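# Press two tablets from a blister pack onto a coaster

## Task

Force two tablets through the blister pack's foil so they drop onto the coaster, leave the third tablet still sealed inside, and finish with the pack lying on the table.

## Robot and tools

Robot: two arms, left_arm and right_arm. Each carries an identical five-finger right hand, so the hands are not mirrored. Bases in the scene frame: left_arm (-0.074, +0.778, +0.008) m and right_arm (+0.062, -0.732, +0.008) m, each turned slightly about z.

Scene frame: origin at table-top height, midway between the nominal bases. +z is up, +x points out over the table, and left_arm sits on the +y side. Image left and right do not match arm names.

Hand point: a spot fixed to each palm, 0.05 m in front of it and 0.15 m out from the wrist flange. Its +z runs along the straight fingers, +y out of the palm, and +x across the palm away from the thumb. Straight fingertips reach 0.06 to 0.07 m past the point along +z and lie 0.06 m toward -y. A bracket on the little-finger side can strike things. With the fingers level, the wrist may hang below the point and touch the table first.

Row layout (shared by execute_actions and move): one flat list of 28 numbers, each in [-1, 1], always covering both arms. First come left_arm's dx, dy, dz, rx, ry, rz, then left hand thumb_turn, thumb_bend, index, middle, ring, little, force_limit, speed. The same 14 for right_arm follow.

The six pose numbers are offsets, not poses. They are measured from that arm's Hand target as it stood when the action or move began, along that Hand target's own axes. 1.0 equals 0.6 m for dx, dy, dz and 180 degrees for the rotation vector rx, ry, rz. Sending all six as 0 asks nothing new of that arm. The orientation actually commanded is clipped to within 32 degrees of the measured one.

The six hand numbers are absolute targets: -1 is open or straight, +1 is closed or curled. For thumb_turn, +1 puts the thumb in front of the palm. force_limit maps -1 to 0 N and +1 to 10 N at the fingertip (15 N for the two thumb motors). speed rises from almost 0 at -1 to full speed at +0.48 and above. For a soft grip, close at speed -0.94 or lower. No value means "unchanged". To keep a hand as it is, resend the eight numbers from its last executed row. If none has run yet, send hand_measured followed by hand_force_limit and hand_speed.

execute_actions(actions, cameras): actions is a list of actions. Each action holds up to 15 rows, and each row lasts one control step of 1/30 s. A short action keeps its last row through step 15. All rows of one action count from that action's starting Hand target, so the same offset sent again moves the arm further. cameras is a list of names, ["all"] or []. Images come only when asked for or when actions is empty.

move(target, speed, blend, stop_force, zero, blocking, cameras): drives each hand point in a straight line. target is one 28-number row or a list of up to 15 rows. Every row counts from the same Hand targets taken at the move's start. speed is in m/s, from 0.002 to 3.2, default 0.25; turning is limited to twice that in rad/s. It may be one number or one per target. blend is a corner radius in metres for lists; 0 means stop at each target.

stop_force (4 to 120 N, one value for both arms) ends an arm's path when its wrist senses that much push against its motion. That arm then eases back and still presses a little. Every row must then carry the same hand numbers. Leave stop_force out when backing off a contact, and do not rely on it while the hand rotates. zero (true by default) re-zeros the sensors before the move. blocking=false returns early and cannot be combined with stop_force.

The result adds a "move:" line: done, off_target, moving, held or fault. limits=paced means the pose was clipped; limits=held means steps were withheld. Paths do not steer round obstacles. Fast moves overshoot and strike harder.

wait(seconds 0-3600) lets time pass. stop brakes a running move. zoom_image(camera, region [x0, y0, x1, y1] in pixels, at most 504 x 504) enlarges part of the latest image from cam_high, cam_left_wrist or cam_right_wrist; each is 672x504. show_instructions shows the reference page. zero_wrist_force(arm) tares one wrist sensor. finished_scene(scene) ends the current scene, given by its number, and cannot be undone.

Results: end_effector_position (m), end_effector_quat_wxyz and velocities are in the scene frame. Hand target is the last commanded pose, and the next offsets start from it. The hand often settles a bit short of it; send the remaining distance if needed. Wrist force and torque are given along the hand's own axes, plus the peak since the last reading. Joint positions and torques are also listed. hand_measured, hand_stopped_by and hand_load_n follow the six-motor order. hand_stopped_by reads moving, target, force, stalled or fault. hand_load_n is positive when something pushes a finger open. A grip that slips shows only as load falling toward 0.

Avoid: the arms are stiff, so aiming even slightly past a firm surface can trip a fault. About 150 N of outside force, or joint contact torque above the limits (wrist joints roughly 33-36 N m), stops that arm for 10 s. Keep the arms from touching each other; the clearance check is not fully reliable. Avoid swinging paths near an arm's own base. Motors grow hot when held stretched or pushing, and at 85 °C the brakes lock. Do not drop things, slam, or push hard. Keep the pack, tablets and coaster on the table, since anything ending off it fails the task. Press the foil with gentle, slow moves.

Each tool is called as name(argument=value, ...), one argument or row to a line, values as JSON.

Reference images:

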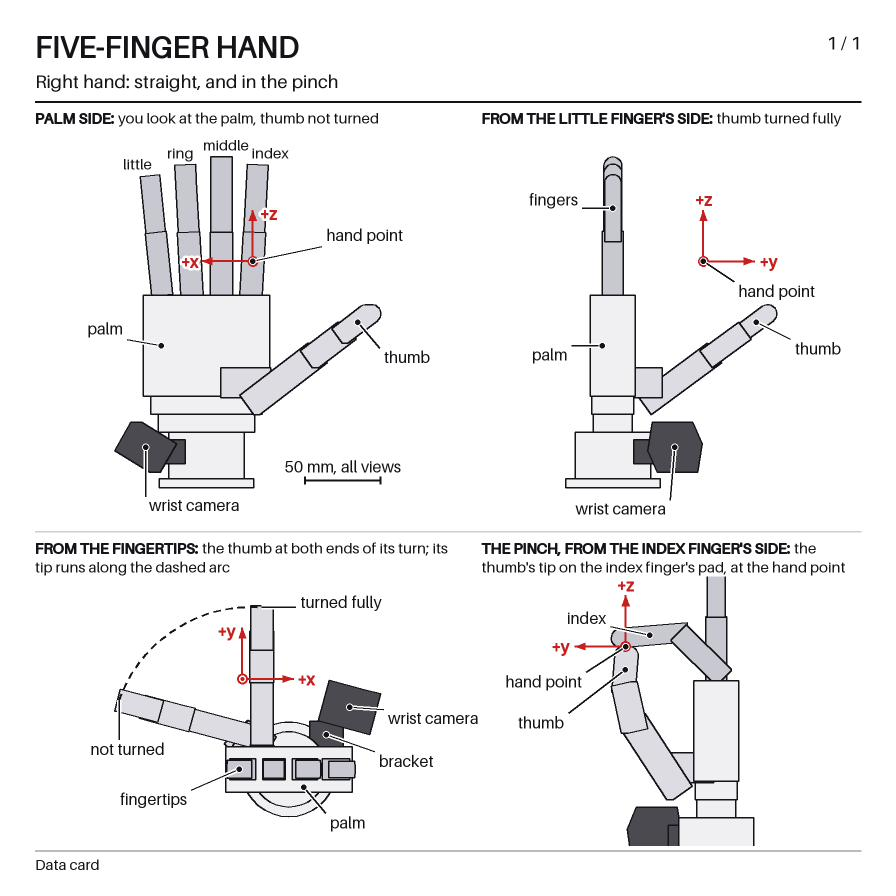

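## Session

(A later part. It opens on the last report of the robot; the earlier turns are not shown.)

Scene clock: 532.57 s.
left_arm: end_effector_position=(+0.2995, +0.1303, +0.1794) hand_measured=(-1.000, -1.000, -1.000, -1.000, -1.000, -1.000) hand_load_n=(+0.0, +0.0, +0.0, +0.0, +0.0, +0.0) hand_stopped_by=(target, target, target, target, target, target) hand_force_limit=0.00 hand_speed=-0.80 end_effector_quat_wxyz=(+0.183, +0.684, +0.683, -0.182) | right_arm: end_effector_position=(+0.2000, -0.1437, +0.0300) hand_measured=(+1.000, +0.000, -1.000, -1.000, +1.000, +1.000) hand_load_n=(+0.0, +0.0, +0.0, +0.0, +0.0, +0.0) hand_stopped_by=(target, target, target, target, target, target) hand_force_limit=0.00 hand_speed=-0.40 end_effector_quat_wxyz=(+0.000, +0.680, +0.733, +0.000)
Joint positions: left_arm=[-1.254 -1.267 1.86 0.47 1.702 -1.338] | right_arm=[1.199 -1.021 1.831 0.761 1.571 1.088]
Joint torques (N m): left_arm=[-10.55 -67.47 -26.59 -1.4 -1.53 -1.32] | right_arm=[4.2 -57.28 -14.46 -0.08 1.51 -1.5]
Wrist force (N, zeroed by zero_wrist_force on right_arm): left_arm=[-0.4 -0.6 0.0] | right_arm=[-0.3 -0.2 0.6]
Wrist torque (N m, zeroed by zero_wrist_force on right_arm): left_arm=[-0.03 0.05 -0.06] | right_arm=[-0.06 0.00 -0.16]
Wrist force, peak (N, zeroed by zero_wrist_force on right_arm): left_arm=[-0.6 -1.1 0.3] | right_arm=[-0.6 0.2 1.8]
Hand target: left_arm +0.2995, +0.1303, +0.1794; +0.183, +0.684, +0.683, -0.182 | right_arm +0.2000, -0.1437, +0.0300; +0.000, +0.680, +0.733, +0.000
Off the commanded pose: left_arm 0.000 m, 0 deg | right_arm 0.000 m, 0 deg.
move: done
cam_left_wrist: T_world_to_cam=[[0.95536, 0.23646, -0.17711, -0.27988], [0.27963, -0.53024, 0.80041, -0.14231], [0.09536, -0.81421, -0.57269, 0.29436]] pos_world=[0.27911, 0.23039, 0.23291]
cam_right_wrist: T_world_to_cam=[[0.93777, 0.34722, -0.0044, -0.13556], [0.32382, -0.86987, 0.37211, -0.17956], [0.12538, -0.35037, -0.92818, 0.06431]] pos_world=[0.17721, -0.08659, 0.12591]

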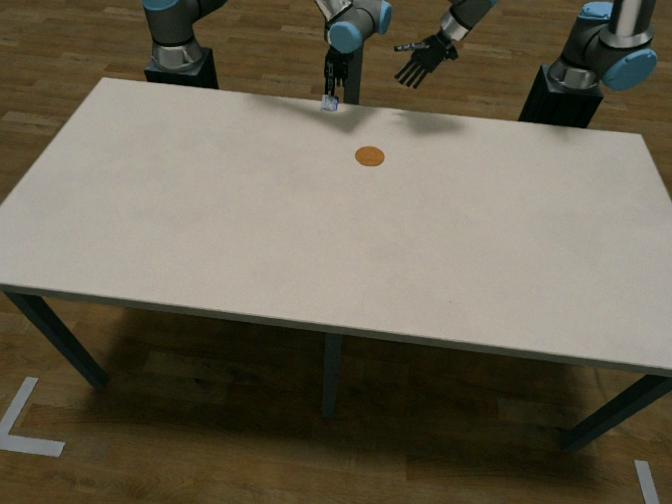

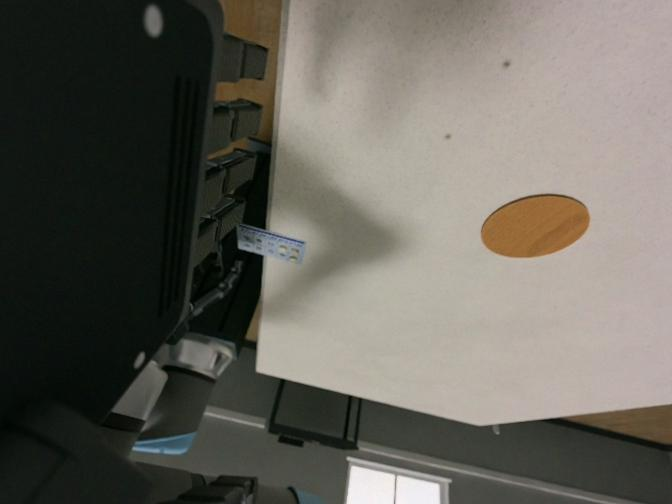

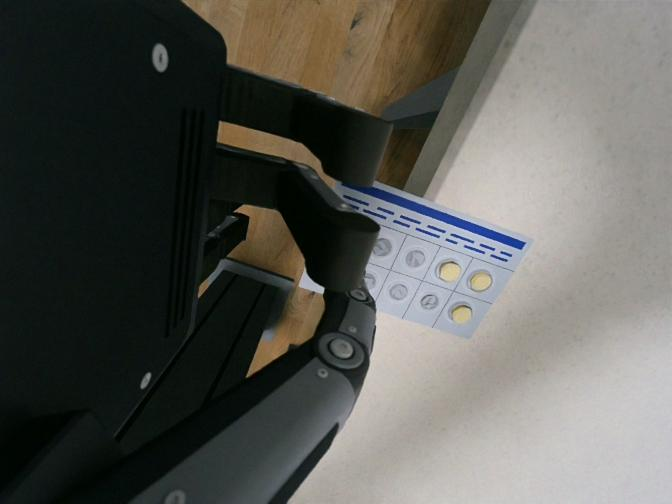

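move(
  target=[0, 0, 0, 0, 0, 0, -1, -1, -1, -1, -1, -1, 0, -0.8, 0, 0, 0.0333, 0, 0, 0, 1, 0, -1, -1, 1, 1, 0, -0.4],
  speed=0.03,
  cameras=["all"],
)

zoom_image(
  camera="cam_left_wrist",
  region=[200, 200, 340, 310],
)

zoom_image(
  camera="cam_right_wrist",
  region=[280, 180, 540, 370],
)

zoom_image(
  camera="cam_high",
  region=[300, 75, 360, 120],
)

Scene clock: 542.83 s.
left_arm: end_effector_position=(+0.2995, +0.1303, +0.1794) hand_measured=(-1.000, -1.000, -1.000, -1.000, -1.000, -1.000) hand_load_n=(-0.5, +0.0, +0.0, +0.0, +0.0, +0.0) hand_stopped_by=(target, target, target, target, target, target) hand_force_limit=0.00 hand_speed=-0.80 end_effector_quat_wxyz=(+0.183, +0.684, +0.683, -0.182) | right_arm: end_effector_position=(+0.2000, -0.1437, +0.0101) hand_measured=(+1.000, +0.000, -1.000, -1.000, +1.000, +1.000) hand_load_n=(+0.0, +0.0, +0.0, +0.0, +0.0, +0.0) hand_stopped_by=(target, target, target, target, target, target) hand_force_limit=0.00 hand_speed=-0.40 end_effector_quat_wxyz=(+0.000, +0.680, +0.733, +0.000)
Joint positions: left_arm=[-1.254 -1.267 1.86 0.47 1.702 -1.338] | right_arm=[1.199 -0.996 1.836 0.73 1.571 1.088]
Joint torques (N m): left_arm=[-9.02 -68.52 -26.39 -1.28 -1.47 -1.33] | right_arm=[-14.68 -57.65 -14.47 -0.23 1.27 -1.02]
Wrist force (N, zeroed by zero_wrist_force on right_arm): left_arm=[-0.4 -0.6 0.1] | right_arm=[-0.6 -0.2 0.7]
Wrist torque (N m, zeroed by zero_wrist_force on right_arm): left_arm=[-0.03 0.04 -0.06] | right_arm=[-0.05 0.04 -0.17]
Wrist force, peak (N, zeroed by zero_wrist_force on right_arm): left_arm=[-0.9 -0.8 0.6] | right_arm=[-0.4 -0.3 1.0]
Hand target: left_arm +0.2995, +0.1303, +0.1794; +0.183, +0.684, +0.683, -0.182 | right_arm +0.2000, -0.1437, +0.0100; +0.000, +0.680, +0.733, +0.000
Off the commanded pose: left_arm 0.000 m, 0 deg | right_arm 0.000 m, 0 deg.
move: done
cam_left_wrist: T_world_to_cam=[[0.95536, 0.23646, -0.17711, -0.27988], [0.27963, -0.53024, 0.80041, -0.14231], [0.09536, -0.81421, -0.57269, 0.29436]] pos_world=[0.27911, 0.23039, 0.23291]
cam_right_wrist: T_world_to_cam=[[0.93777, 0.34722, -0.0044, -0.13565], [0.32382, -0.86987, 0.37211, -0.17216], [0.12538, -0.35037, -0.92818, 0.04584]] pos_world=[0.17721, -0.08659, 0.10601]

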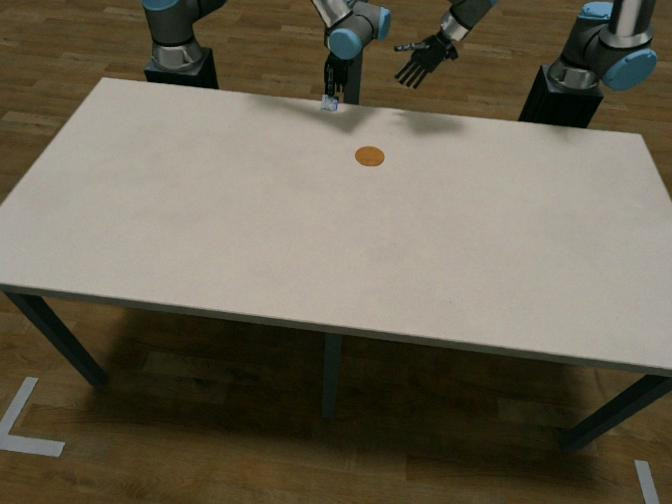

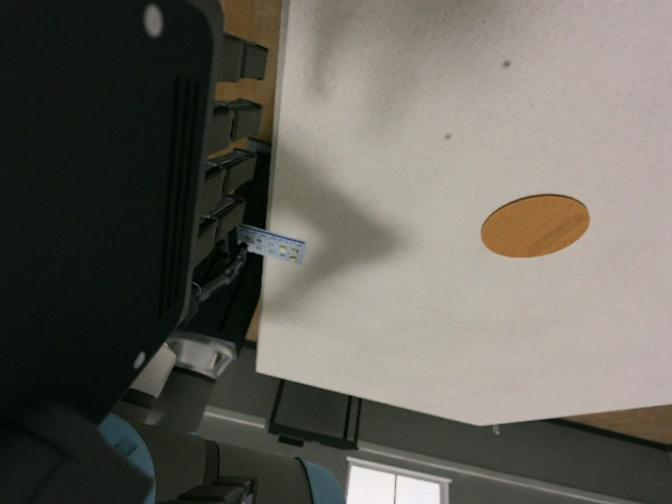

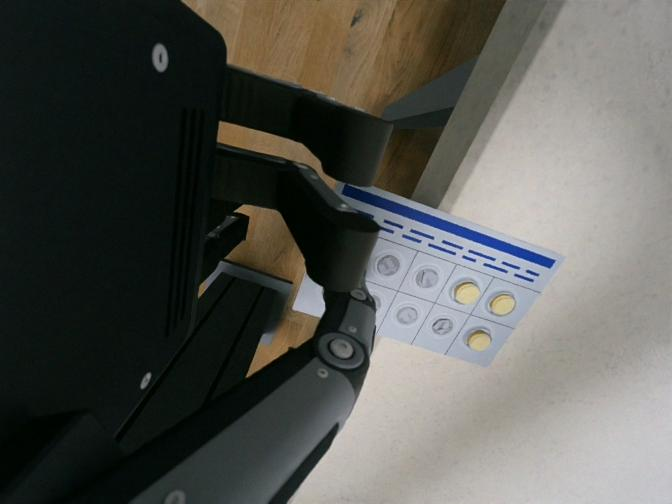

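Scaled by 3.600 from the camera's image (finer frame: 960x720).

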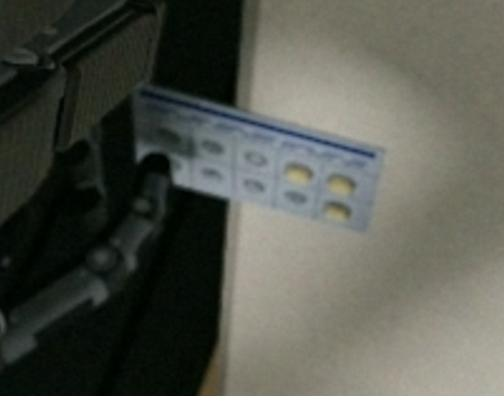

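Scaled by 1.938 from the camera's image (finer frame: 960x720).

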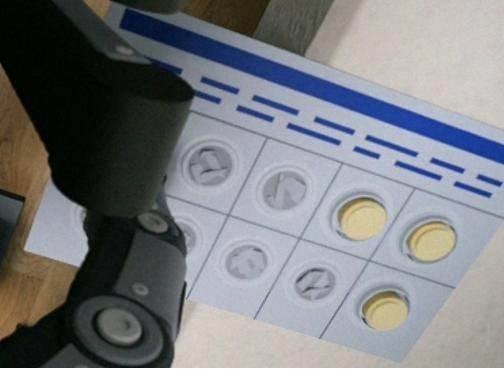

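Scaled by 8.400 from the camera's image (finer frame: 960x720).

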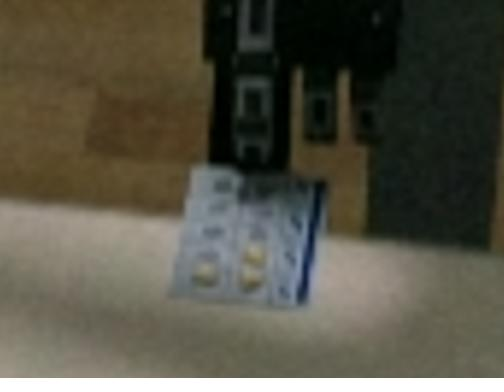

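move(
  target=[0, 0, 0, 0, 0, 0, -1, -1, -1, -1, -1, -1, 0, -0.8, 0, 0, 0.0033, 0, 0, 0, 1, 0, -0.3, -0.3, 1, 1, 0, -0.6],
  speed=0.03,
)

move(
  target=[0, 0, 0, 0, 0, 0, -1, -1, -1, -1, -1, -1, 0, -0.8, 0, 0, 0, 0, 0, 0, 1, 0, 0.5, 0.5, 1, 1, -0.5, -0.93],
  speed=0.03,
  cameras=["all"],
)

zoom_image(
  camera="cam_left_wrist",
  region=[200, 200, 340, 310],
)

zoom_image(
  camera="cam_right_wrist",
  region=[280, 180, 540, 370],
)

Scene clock: 567.40 s.
left_arm: end_effector_position=(+0.2995, +0.1303, +0.1794) hand_measured=(-1.000, -1.000, -1.000, -1.000, -1.000, -1.000) hand_load_n=(+0.0, +0.0, +0.0, +0.0, +0.0, +0.0) hand_stopped_by=(target, target, target, target, target, target) hand_force_limit=0.00 hand_speed=-0.80 end_effector_quat_wxyz=(+0.183, +0.684, +0.683, -0.182) | right_arm: end_effector_position=(+0.2000, -0.1437, +0.0080) hand_measured=(+1.000, +0.000, -0.300, -0.300, +1.000, +1.000) hand_load_n=(+0.0, +0.0, +0.0, +0.0, +0.0, +0.0) hand_stopped_by=(target, target, target, target, target, target) hand_force_limit=0.00 hand_speed=-0.60 end_effector_quat_wxyz=(+0.000, +0.680, +0.733, +0.000)
Joint positions: left_arm=[-1.254 -1.267 1.86 0.47 1.702 -1.338] | right_arm=[1.199 -0.993 1.837 0.727 1.571 1.088]
Joint torques (N m): left_arm=[-9.52 -68.33 -26.72 -1.35 -1.51 -1.21] | right_arm=[-13.88 -59.31 -15.44 -0.1 1.28 -1.29]
Wrist force (N, zeroed by zero_wrist_force on right_arm): left_arm=[-0.7 -0.6 0.2] | right_arm=[-0.7 0.0 0.6]
Wrist torque (N m, zeroed by zero_wrist_force on right_arm): left_arm=[-0.05 0.07 -0.08] | right_arm=[-0.01 0.06 -0.17]
Wrist force, peak (N, zeroed by zero_wrist_force on right_arm): left_arm=[-0.7 -0.9 0.5] | right_arm=[-0.4 -0.3 1.0]
Hand target: left_arm +0.2995, +0.1303, +0.1794; +0.183, +0.684, +0.683, -0.182 | right_arm +0.2000, -0.1437, +0.0080; +0.000, +0.680, +0.733, +0.000
Off the commanded pose: left_arm 0.000 m, 0 deg | right_arm 0.000 m, 0 deg.
move: done

Scene clock: 570.10 s.
left_arm: end_effector_position=(+0.2995, +0.1303, +0.1794) hand_measured=(-1.000, -1.000, -1.000, -1.000, -1.000, -1.000) hand_load_n=(+0.0, +0.0, +0.0, +0.0, +0.0, +0.0) hand_stopped_by=(target, target, target, target, target, target) hand_force_limit=0.00 hand_speed=-0.80 end_effector_quat_wxyz=(+0.183, +0.684, +0.683, -0.182) | right_arm: end_effector_position=(+0.2000, -0.1437, +0.0080) hand_measured=(+1.000, +0.000, +0.178, +0.178, +1.000, +1.000) hand_load_n=(+0.0, +0.0, +3.0, +3.0, +0.0, +0.0) hand_stopped_by=(target, target, force, force, target, target) hand_force_limit=-0.50 hand_speed=-0.93 end_effector_quat_wxyz=(+0.000, +0.680, +0.733, +0.000)
Joint positions: left_arm=[-1.254 -1.267 1.86 0.47 1.702 -1.338] | right_arm=[1.199 -0.993 1.837 0.727 1.571 1.088]
Joint torques (N m): left_arm=[-8.57 -67.53 -26.54 -1.23 -1.56 -1.17] | right_arm=[-14.85 -56.06 -17.93 0.3 0.93 -1.02]
Wrist force (N, zeroed by zero_wrist_force on right_arm): left_arm=[-0.4 -0.5 0.3] | right_arm=[-0.6 -0.2 0.8]
Wrist torque (N m, zeroed by zero_wrist_force on right_arm): left_arm=[-0.03 0.04 -0.05] | right_arm=[-0.04 0.04 -0.17]
Wrist force, peak (N, zeroed by zero_wrist_force on right_arm): left_arm=[-1.0 -0.8 0.1] | right_arm=[-0.6 -0.2 0.9]
Hand target: left_arm +0.2995, +0.1303, +0.1794; +0.183, +0.684, +0.683, -0.182 | right_arm +0.2000, -0.1437, +0.0080; +0.000, +0.680, +0.733, +0.000
Off the commanded pose: left_arm 0.000 m, 0 deg | right_arm 0.000 m, 0 deg.
move: done
cam_left_wrist: T_world_to_cam=[[0.95536, 0.23646, -0.17711, -0.27988], [0.27963, -0.53024, 0.80041, -0.14231], [0.09536, -0.81421, -0.57269, 0.29436]] pos_world=[0.27911, 0.23039, 0.23291]
cam_right_wrist: T_world_to_cam=[[0.93777, 0.34722, -0.0044, -0.13566], [0.32382, -0.86987, 0.37211, -0.17138], [0.12538, -0.35037, -0.92818, 0.04389]] pos_world=[0.17721, -0.08659, 0.10391]

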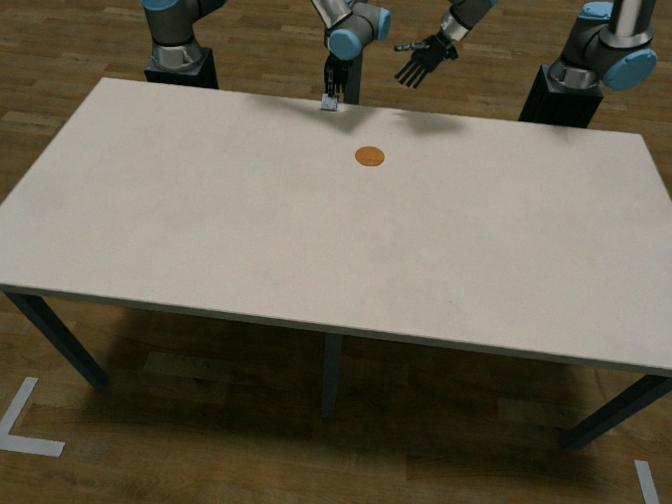

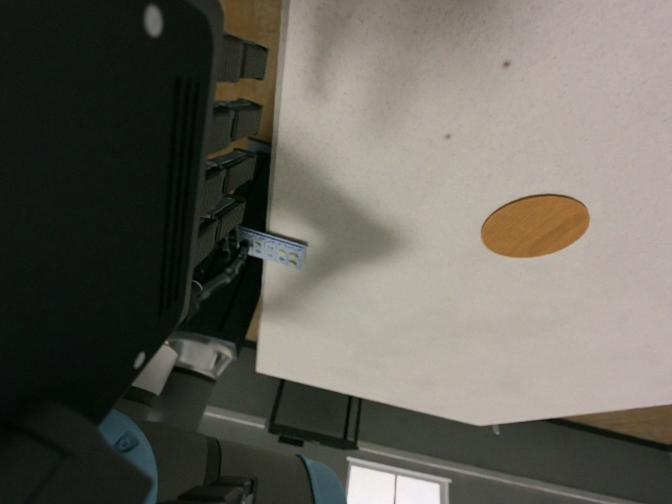

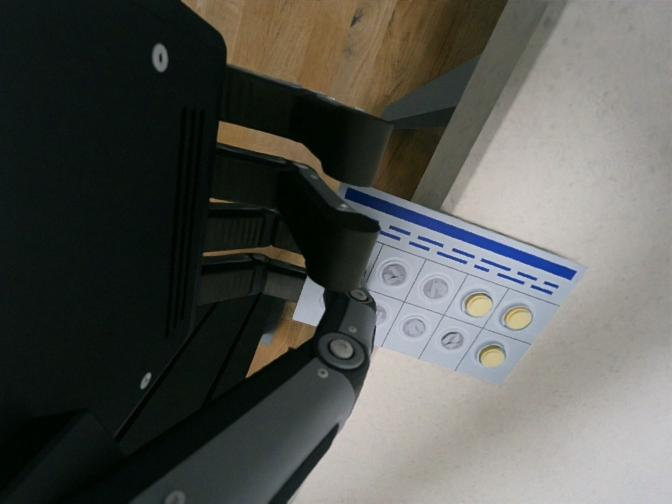

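Scaled by 3.600 from the camera's image (finer frame: 960x720).

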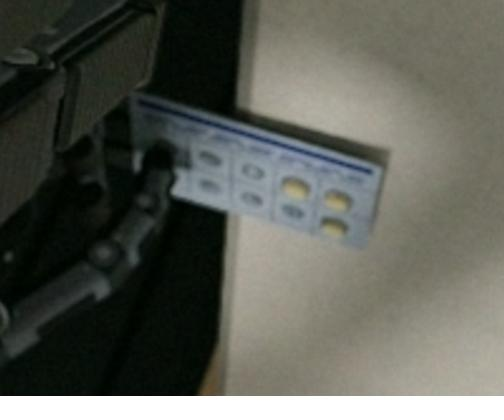

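Scaled by 1.938 from the camera's image (finer frame: 960x720).

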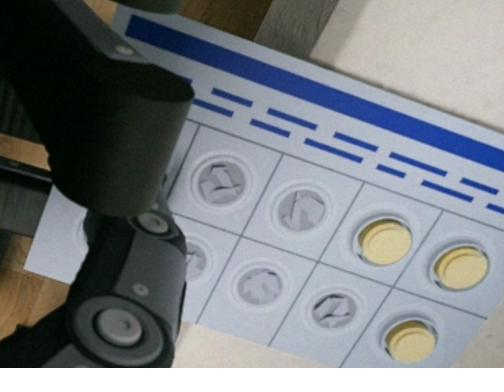

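move(
  target=[0, 0, 0, 0, 0, 0, -1, -1, -1, -1, -1, -1, 0, -0.8, 0, 0, 0, 0, 0, 0, 1, 0, 0.6, 0.6, 1, 1, 0.3, -0.94],
  speed=0.03,
  cameras=["cam_right_wrist", "cam_left_wrist"],
)

zoom_image(
  camera="cam_left_wrist",
  region=[200, 200, 340, 310],
)

Scene clock: 577.07 s.
left_arm: end_effector_position=(+0.2995, +0.1303, +0.1794) hand_measured=(-1.000, -1.000, -1.000, -1.000, -1.000, -1.000) hand_load_n=(+0.0, +0.0, +0.0, +0.0, +0.0, +0.0) hand_stopped_by=(target, target, target, target, target, target) hand_force_limit=0.00 hand_speed=-0.80 end_effector_quat_wxyz=(+0.183, +0.684, +0.683, -0.182) | right_arm: end_effector_position=(+0.2000, -0.1437, +0.0080) hand_measured=(+1.000, +0.000, +0.198, +0.186, +1.000, +1.000) hand_load_n=(-1.5, +1.0, +6.0, +7.5, +0.0, +0.0) hand_stopped_by=(target, target, force, force, target, target) hand_force_limit=0.30 hand_speed=-0.94 end_effector_quat_wxyz=(+0.000, +0.680, +0.733, +0.000)
Joint positions: left_arm=[-1.254 -1.267 1.86 0.47 1.702 -1.338] | right_arm=[1.199 -0.993 1.837 0.727 1.571 1.088]
Joint torques (N m): left_arm=[-8.29 -68.15 -26.68 -1.38 -1.5 -1.06] | right_arm=[-14.31 -60.82 -24.03 0.07 1.01 -1.28]
Wrist force (N, zeroed by zero_wrist_force on right_arm): left_arm=[-0.6 -0.6 -0.1] | right_arm=[-0.5 -0.2 1.0]
Wrist torque (N m, zeroed by zero_wrist_force on right_arm): left_arm=[-0.03 0.08 -0.07] | right_arm=[-0.06 0.02 -0.16]
Wrist force, peak (N, zeroed by zero_wrist_force on right_arm): left_arm=[-1.1 -0.8 -0.1] | right_arm=[-0.7 -0.1 0.9]
Hand target: left_arm +0.2995, +0.1303, +0.1794; +0.183, +0.684, +0.683, -0.182 | right_arm +0.2000, -0.1437, +0.0080; +0.000, +0.680, +0.733, +0.000
Off the commanded pose: left_arm 0.000 m, 0 deg | right_arm 0.000 m, 0 deg.
move: done
cam_left_wrist: T_world_to_cam=[[0.95536, 0.23646, -0.17711, -0.27988], [0.27963, -0.53024, 0.80041, -0.14231], [0.09536, -0.81421, -0.57269, 0.29436]] pos_world=[0.27911, 0.23039, 0.23291]
cam_right_wrist: T_world_to_cam=[[0.93777, 0.34722, -0.0044, -0.13566], [0.32382, -0.86987, 0.37211, -0.17138], [0.12538, -0.35037, -0.92818, 0.04389]] pos_world=[0.17721, -0.08659, 0.10391]
Images, in order (width x height): cam_left_wrist 672x504, cam_right_wrist 672x504.

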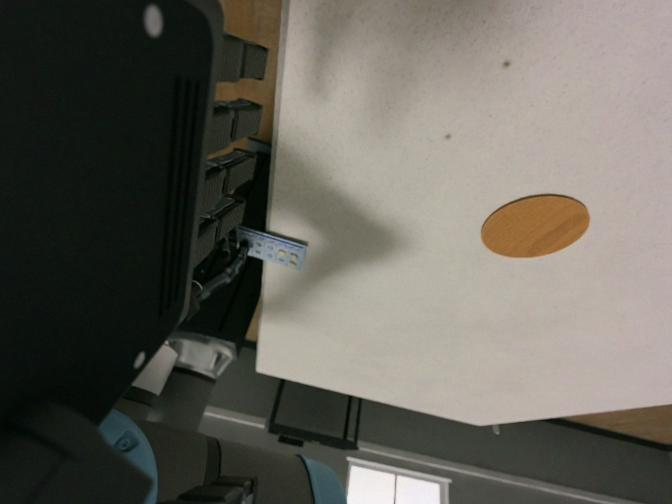

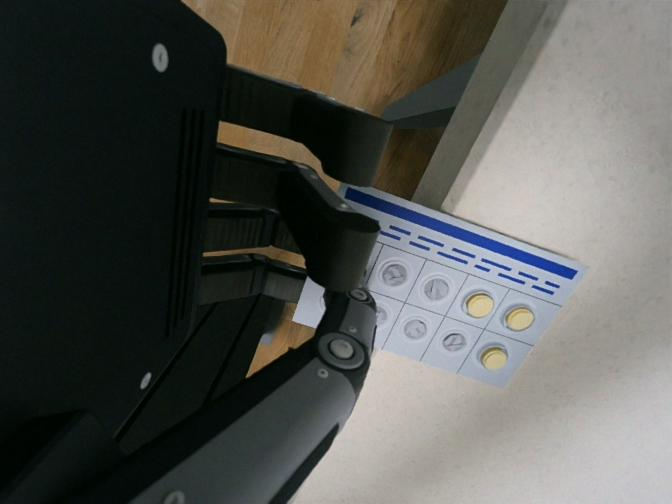

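Scaled by 3.600 from the camera's image (finer frame: 960x720).

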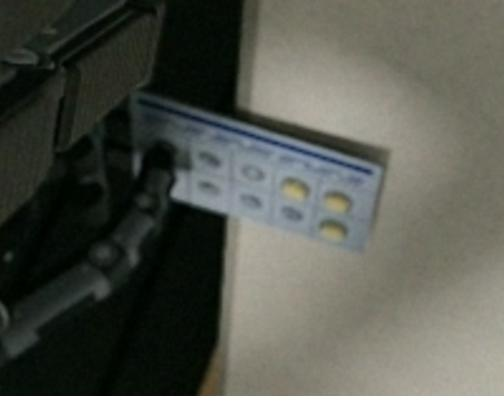

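move(
  target=[0.1454, 0.5333, -0.3149, 0.2115, 0.0436, 0.4536, 1, -1, -1, 1, 1, 1, 0, -0.4, 0, 0, -0.2, 0, 0, 0.0239, 1, 0, 0.6, 0.6, 1, 1, 0.3, -0.94],
  speed=0.25,
  cameras=["all"],
)

zoom_image(
  camera="cam_right_wrist",
  region=[280, 180, 540, 370],
)

zoom_image(
  camera="cam_high",
  region=[290, 40, 370, 120],
)

Scene clock: 632.27 s.
left_arm: end_effector_position=(+0.6195, +0.2998, +0.2998) hand_measured=(+1.000, -1.000, -1.000, +1.000, +1.000, +1.000) hand_load_n=(-0.5, +0.0, +0.0, +0.0, +0.0, +0.5) hand_stopped_by=(target, target, target, target, target, target) hand_force_limit=0.00 hand_speed=-0.40 end_effector_quat_wxyz=(+0.000, +0.985, +0.000, -0.173) | right_arm: end_effector_position=(+0.1999, -0.1437, +0.1280) hand_measured=(+1.000, +0.000, +0.198, +0.186, +1.000, +1.000) hand_load_n=(-1.0, +1.0, +6.0, +7.0, +0.0, +0.0) hand_stopped_by=(target, target, force, force, target, target) hand_force_limit=0.30 hand_speed=-0.94 end_effector_quat_wxyz=(+0.000, +0.707, +0.707, +0.000)
Joint positions: left_arm=[-0.615 -0.746 0.917 1.678 1.782 0.935] | right_arm=[1.199 -1.124 1.775 0.92 1.571 1.163]
Joint torques (N m): left_arm=[9.33 -81.08 -49.05 8.54 -2.17 3.58] | right_arm=[-16.24 -93.64 -40.96 7.66 0.38 2.36]
Wrist force (N, zeroed by zero_wrist_force on right_arm): left_arm=[0.2 -0.3 0.0] | right_arm=[-0.2 -0.2 1.0]
Wrist torque (N m, zeroed by zero_wrist_force on right_arm): left_arm=[0.05 -0.08 -0.08] | right_arm=[-0.06 -0.05 -0.15]
Wrist force, peak (N, zeroed by zero_wrist_force on right_arm): left_arm=[-0.9 -2.0 0.4] | right_arm=[-0.6 -0.2 1.3]
Hand target: left_arm +0.6195, +0.2998, +0.2998; +0.000, +0.985, +0.000, -0.173 | right_arm +0.1999, -0.1437, +0.1280; +0.000, +0.707, +0.707, +0.000
Off the commanded pose: left_arm 0.000 m, 0 deg | right_arm 0.000 m, 0 deg.
move: done
cam_left_wrist: T_world_to_cam=[[0.26402, -0.95503, -0.13491, 0.16848], [-0.66113, -0.28104, 0.69565, 0.30116], [-0.70228, -0.09448, -0.7056, 0.7891]] pos_world=[0.7088, 0.32009, 0.37002]
cam_right_wrist: T_world_to_cam=[[0.96117, 0.27594, -0.00433, -0.15009], [0.25767, -0.89172, 0.37208, -0.20587], [0.09881, -0.35875, -0.92819, 0.15941]] pos_world=[0.18155, -0.08498, 0.22391]

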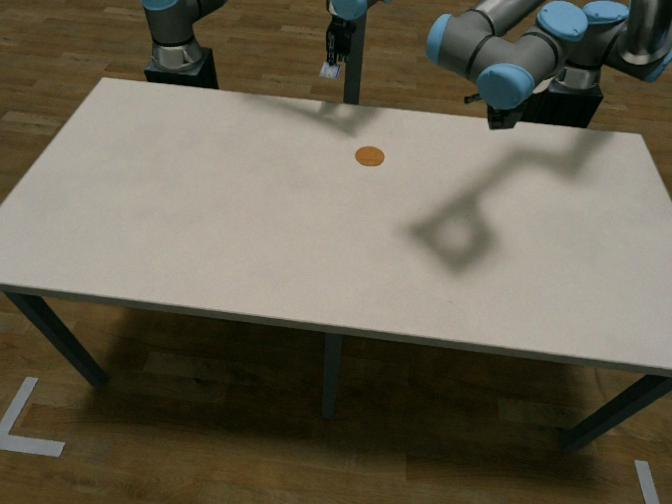

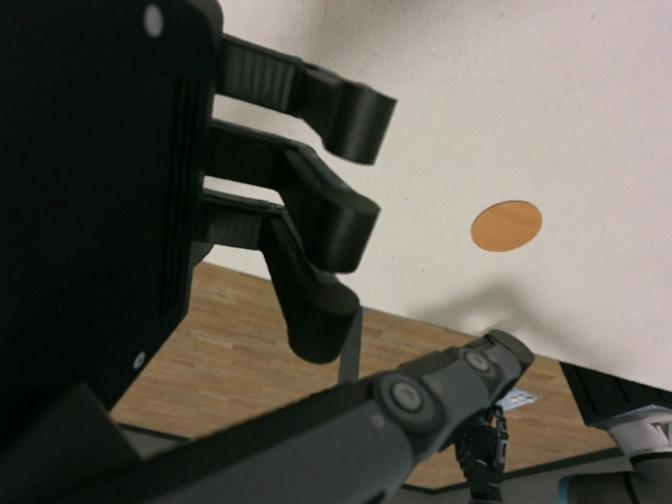

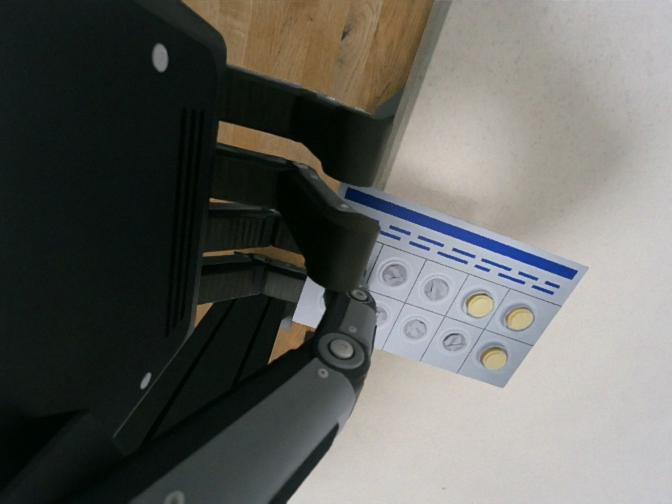

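Scaled by 1.938 from the camera's image (finer frame: 960x720).

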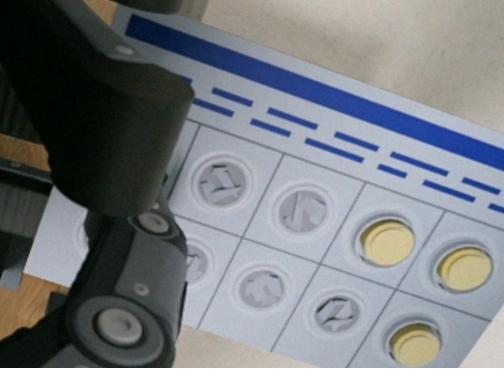

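Scaled by 6.300 from the camera's image (finer frame: 960x720).

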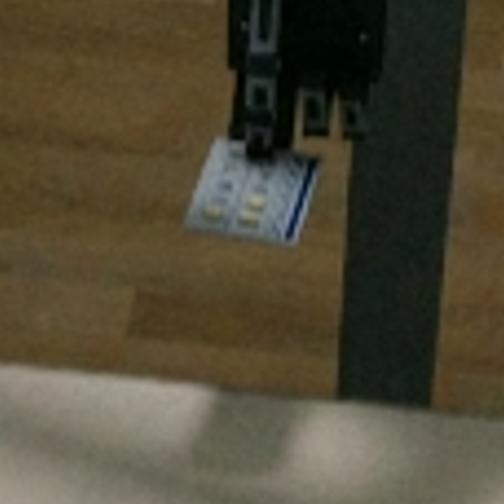

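move(
  target=[0, 0, 0, 0, 0, 0, 1, -1, -1, 1, 1, 1, 0, -0.4, 0.3045, 0.4102, -0.0033, 0.1556, 0, 0, 1, 0, 0.6, 0.6, 1, 1, 0.3, -0.94],
  speed=0.18,
  cameras=["all"],
)

zoom_image(
  camera="cam_right_wrist",
  region=[280, 150, 620, 400],
)

zoom_image(
  camera="cam_left_wrist",
  region=[430, 150, 672, 350],
)

zoom_image(
  camera="cam_high",
  region=[320, 90, 420, 170],
)

Scene clock: 671.57 s.
left_arm: end_effector_position=(+0.6195, +0.2998, +0.2998) hand_measured=(+1.000, -1.000, -1.000, +1.000, +1.000, +1.000) hand_load_n=(+0.0, +0.0, +0.0, +0.0, +0.0, +0.0) hand_stopped_by=(target, target, target, target, target, target) hand_force_limit=0.00 hand_speed=-0.40 end_effector_quat_wxyz=(+0.000, +0.985, +0.000, -0.173) | right_arm: end_effector_position=(+0.4459, +0.0391, +0.1300) hand_measured=(+1.000, +0.000, +0.198, +0.186, +1.000, +1.000) hand_load_n=(-1.0, +0.5, +6.5, +7.0, +0.0, +0.0) hand_stopped_by=(target, target, force, force, target, target) hand_force_limit=0.30 hand_speed=-0.94 end_effector_quat_wxyz=(-0.171, +0.686, +0.686, -0.171)
Joint positions: left_arm=[-0.615 -0.746 0.917 1.678 1.782 0.935] | right_arm=[0.899 -0.653 1.022 1.535 1.207 0.802]
Joint torques (N m): left_arm=[10.32 -82.87 -49 8.41 -2.21 2.93] | right_arm=[-20.39 -95.39 -45.28 8.33 -2.2 -2.1]
Wrist force (N, zeroed by zero_wrist_force on right_arm): left_arm=[0.1 -0.5 0.2] | right_arm=[-0.7 0.8 1.0]
Wrist torque (N m, zeroed by zero_wrist_force on right_arm): left_arm=[0.01 -0.07 -0.09] | right_arm=[0.01 0.09 0.01]
Wrist force, peak (N, zeroed by zero_wrist_force on right_arm): left_arm=[0.6 -0.7 0.3] | right_arm=[-1.2 -1.4 1.4]
Hand target: left_arm +0.6195, +0.2998, +0.2998; +0.000, +0.985, +0.000, -0.173 | right_arm +0.4460, +0.0392, +0.1300; -0.171, +0.686, +0.686, -0.171
Off the commanded pose: left_arm 0.000 m, 0 deg | right_arm 0.000 m, 0 deg.
move: done
cam_left_wrist: T_world_to_cam=[[0.26389, -0.95507, -0.13491, 0.16855], [-0.66117, -0.28095, 0.69564, 0.30123], [-0.70229, -0.09438, -0.70561, 0.78915]] pos_world=[0.7089, 0.32009, 0.37002]
cam_right_wrist: T_world_to_cam=[[0.84664, 0.27566, -0.4552, -0.3272], [0.40204, -0.89175, 0.20773, -0.15], [-0.34866, -0.35888, -0.86582, 0.39397]] pos_world=[0.47469, 0.09782, 0.22332]

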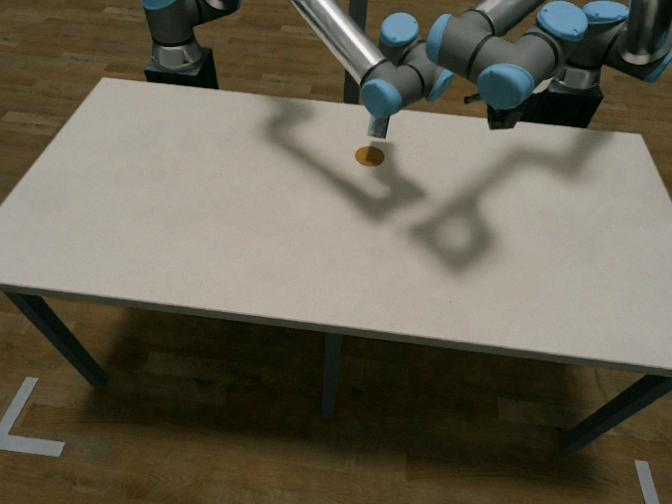

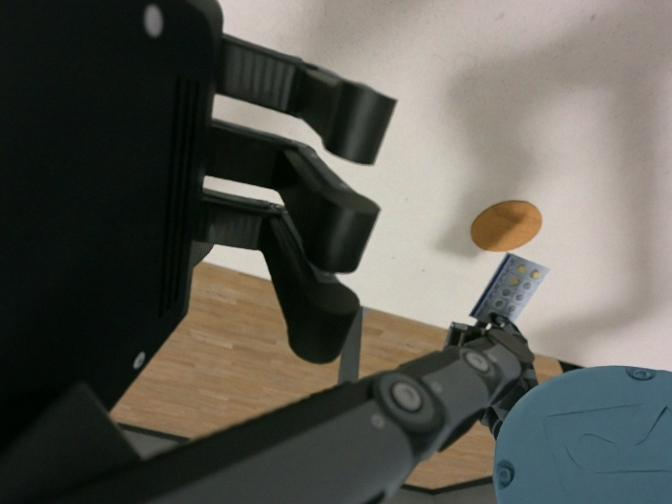

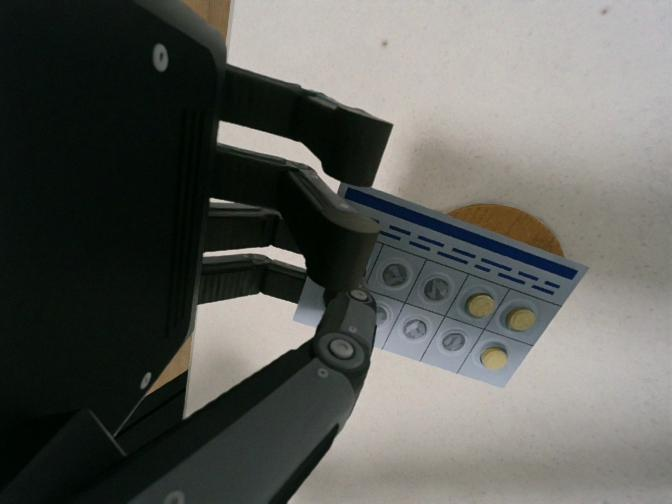

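Scaled by 1.482 from the camera's image (finer frame: 960x720).

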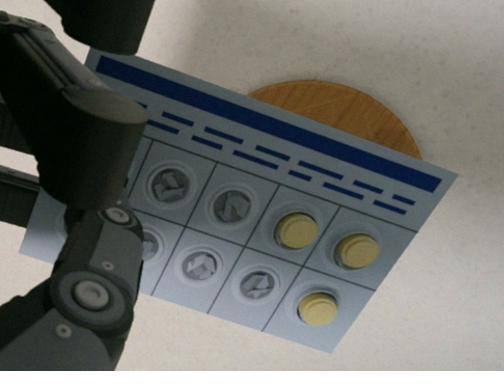

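Scaled by 2.083 from the camera's image (finer frame: 960x720).

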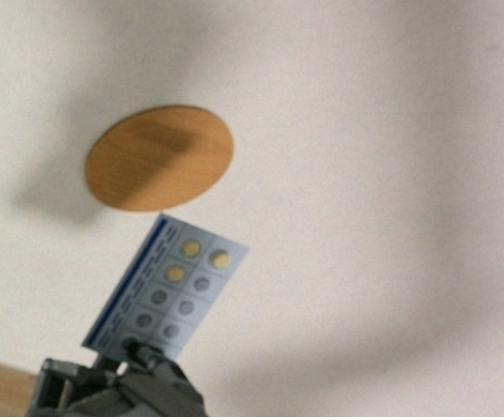

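Scaled by 5.040 from the camera's image (finer frame: 960x720).

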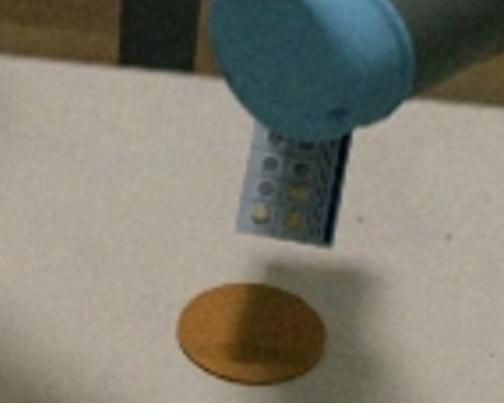

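zoom_image(
  camera="cam_right_wrist",
  region=[420, 220, 600, 400],
)

zoom_image(
  camera="cam_right_wrist",
  region=[280, 170, 460, 350],
)

Scaled by 2.800 from the camera's image (finer frame: 960x720).

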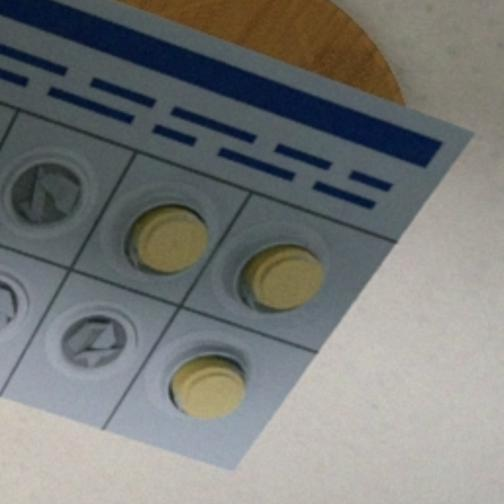

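Scaled by 2.800 from the camera's image (finer frame: 960x720).

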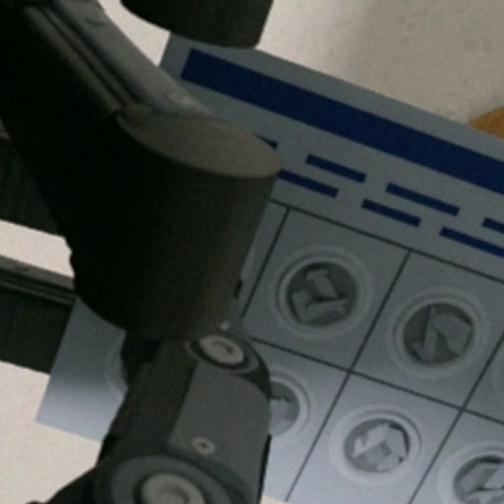

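move(
  target=[0, 0, 0, 0, 0, 0, 1, -1, -1, 1, 1, 1, 0, -0.4, -0.0243, 0.0473, 0.0975, 0, 0.0167, -0.0248, 1, 0, 0.6, 0.6, 1, 1, 0.3, -0.94],
  speed=0.08,
  cameras=["all"],
)

zoom_image(
  camera="cam_left_wrist",
  region=[430, 150, 600, 350],
)

zoom_image(
  camera="cam_high",
  region=[330, 110, 420, 180],
)

zoom_image(
  camera="cam_right_wrist",
  region=[330, 160, 630, 400],
)

Scene clock: 758.97 s.
left_arm: end_effector_position=(+0.6195, +0.2998, +0.2998) hand_measured=(+1.000, -1.000, -1.000, +1.000, +1.000, +1.000) hand_load_n=(+0.0, +0.0, +0.0, +0.0, +0.0, +0.0) hand_stopped_by=(target, target, target, target, target, target) hand_force_limit=0.00 hand_speed=-0.40 end_effector_quat_wxyz=(+0.000, +0.985, +0.000, -0.173) | right_arm: end_effector_position=(+0.4436, +0.0246, +0.0652) hand_measured=(+1.000, +0.000, +0.198, +0.186, +1.000, +1.000) hand_load_n=(-1.0, +1.0, +6.5, +7.5, +0.0, +0.0) hand_stopped_by=(target, target, force, force, target, target) hand_force_limit=0.30 hand_speed=-0.94 end_effector_quat_wxyz=(-0.195, +0.663, +0.708, -0.146)
Joint positions: left_arm=[-0.615 -0.746 0.917 1.678 1.782 0.935] | right_arm=[0.877 -0.658 1.145 1.385 1.175 0.716]
Joint torques (N m): left_arm=[8.98 -82.3 -48.62 8.64 -2.29 2.9] | right_arm=[-17.83 -92.06 -23.01 0.46 -2.69 -1.64]
Wrist force (N, zeroed by zero_wrist_force on right_arm): left_arm=[0.3 -0.6 -0.1] | right_arm=[-0.7 0.8 0.8]
Wrist torque (N m, zeroed by zero_wrist_force on right_arm): left_arm=[0.02 -0.09 -0.09] | right_arm=[0.01 0.09 0.01]
Wrist force, peak (N, zeroed by zero_wrist_force on right_arm): left_arm=[0.5 -0.8 0.0] | right_arm=[-1.1 1.0 1.9]
Hand target: left_arm +0.6195, +0.2998, +0.2998; +0.000, +0.985, +0.000, -0.173 | right_arm +0.4436, +0.0245, +0.0651; -0.195, +0.663, +0.708, -0.146
Off the commanded pose: left_arm 0.000 m, 0 deg | right_arm 0.000 m, 0 deg.
move: done
cam_left_wrist: T_world_to_cam=[[0.26389, -0.95507, -0.13491, 0.16855], [-0.66117, -0.28095, 0.69564, 0.30123], [-0.70229, -0.09438, -0.70561, 0.78915]] pos_world=[0.7089, 0.32009, 0.37002]
cam_right_wrist: T_world_to_cam=[[0.83281, 0.34947, -0.4293, -0.34812], [0.44138, -0.88726, 0.13396, -0.16136], [-0.33409, -0.30105, -0.89317, 0.32579]] pos_world=[0.46998, 0.07657, 0.16316]

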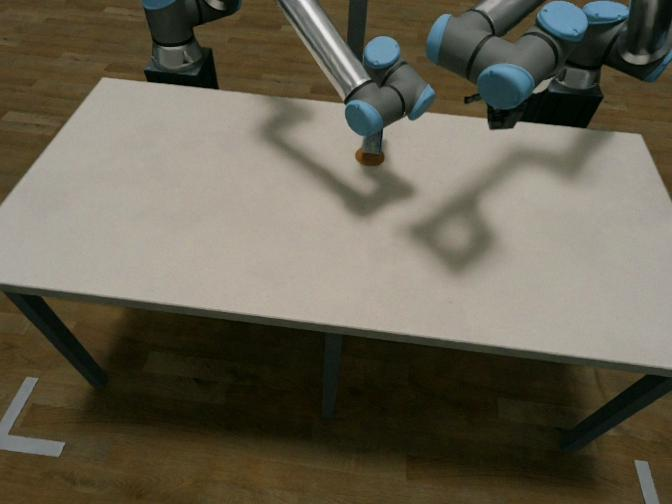

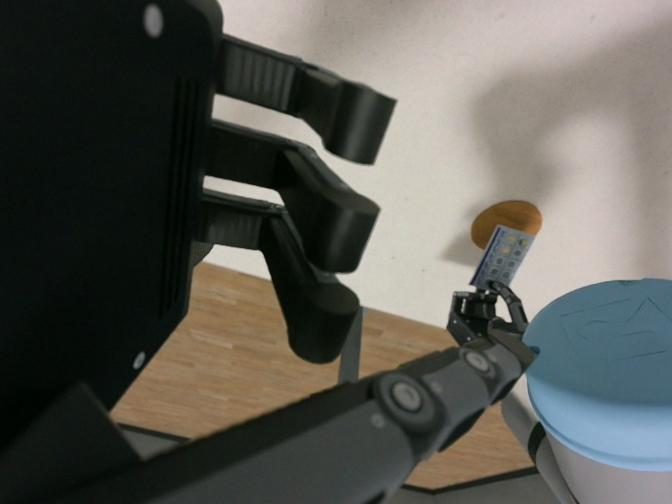

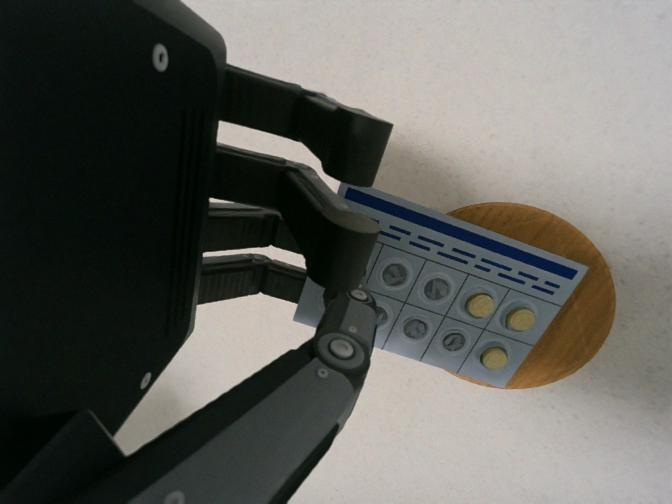

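Scaled by 2.520 from the camera's image (finer frame: 960x720).

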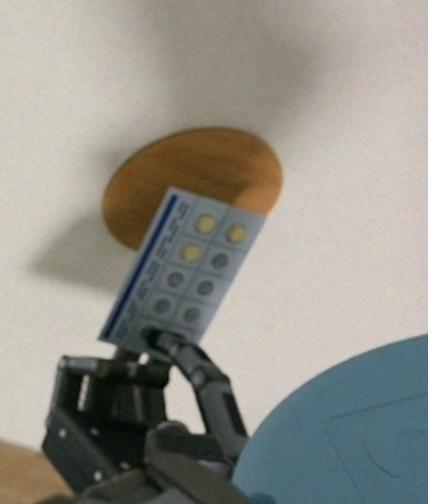

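Scaled by 5.600 from the camera's image (finer frame: 960x720).

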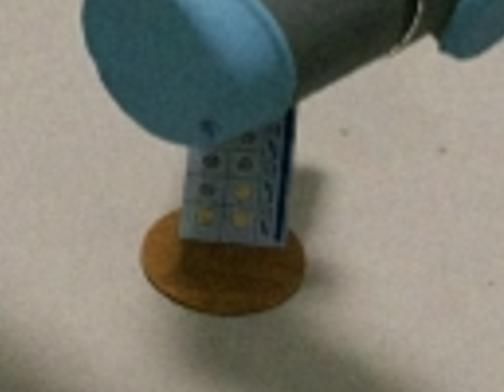

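Scaled by 1.680 from the camera's image (finer frame: 960x720).

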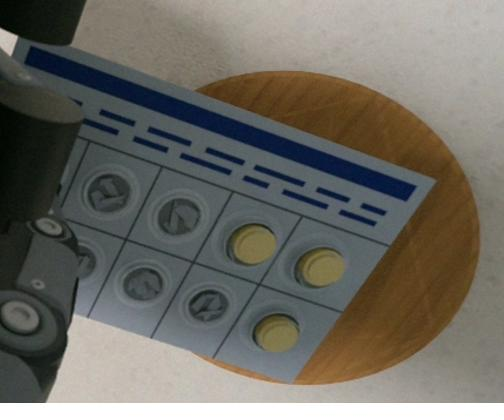

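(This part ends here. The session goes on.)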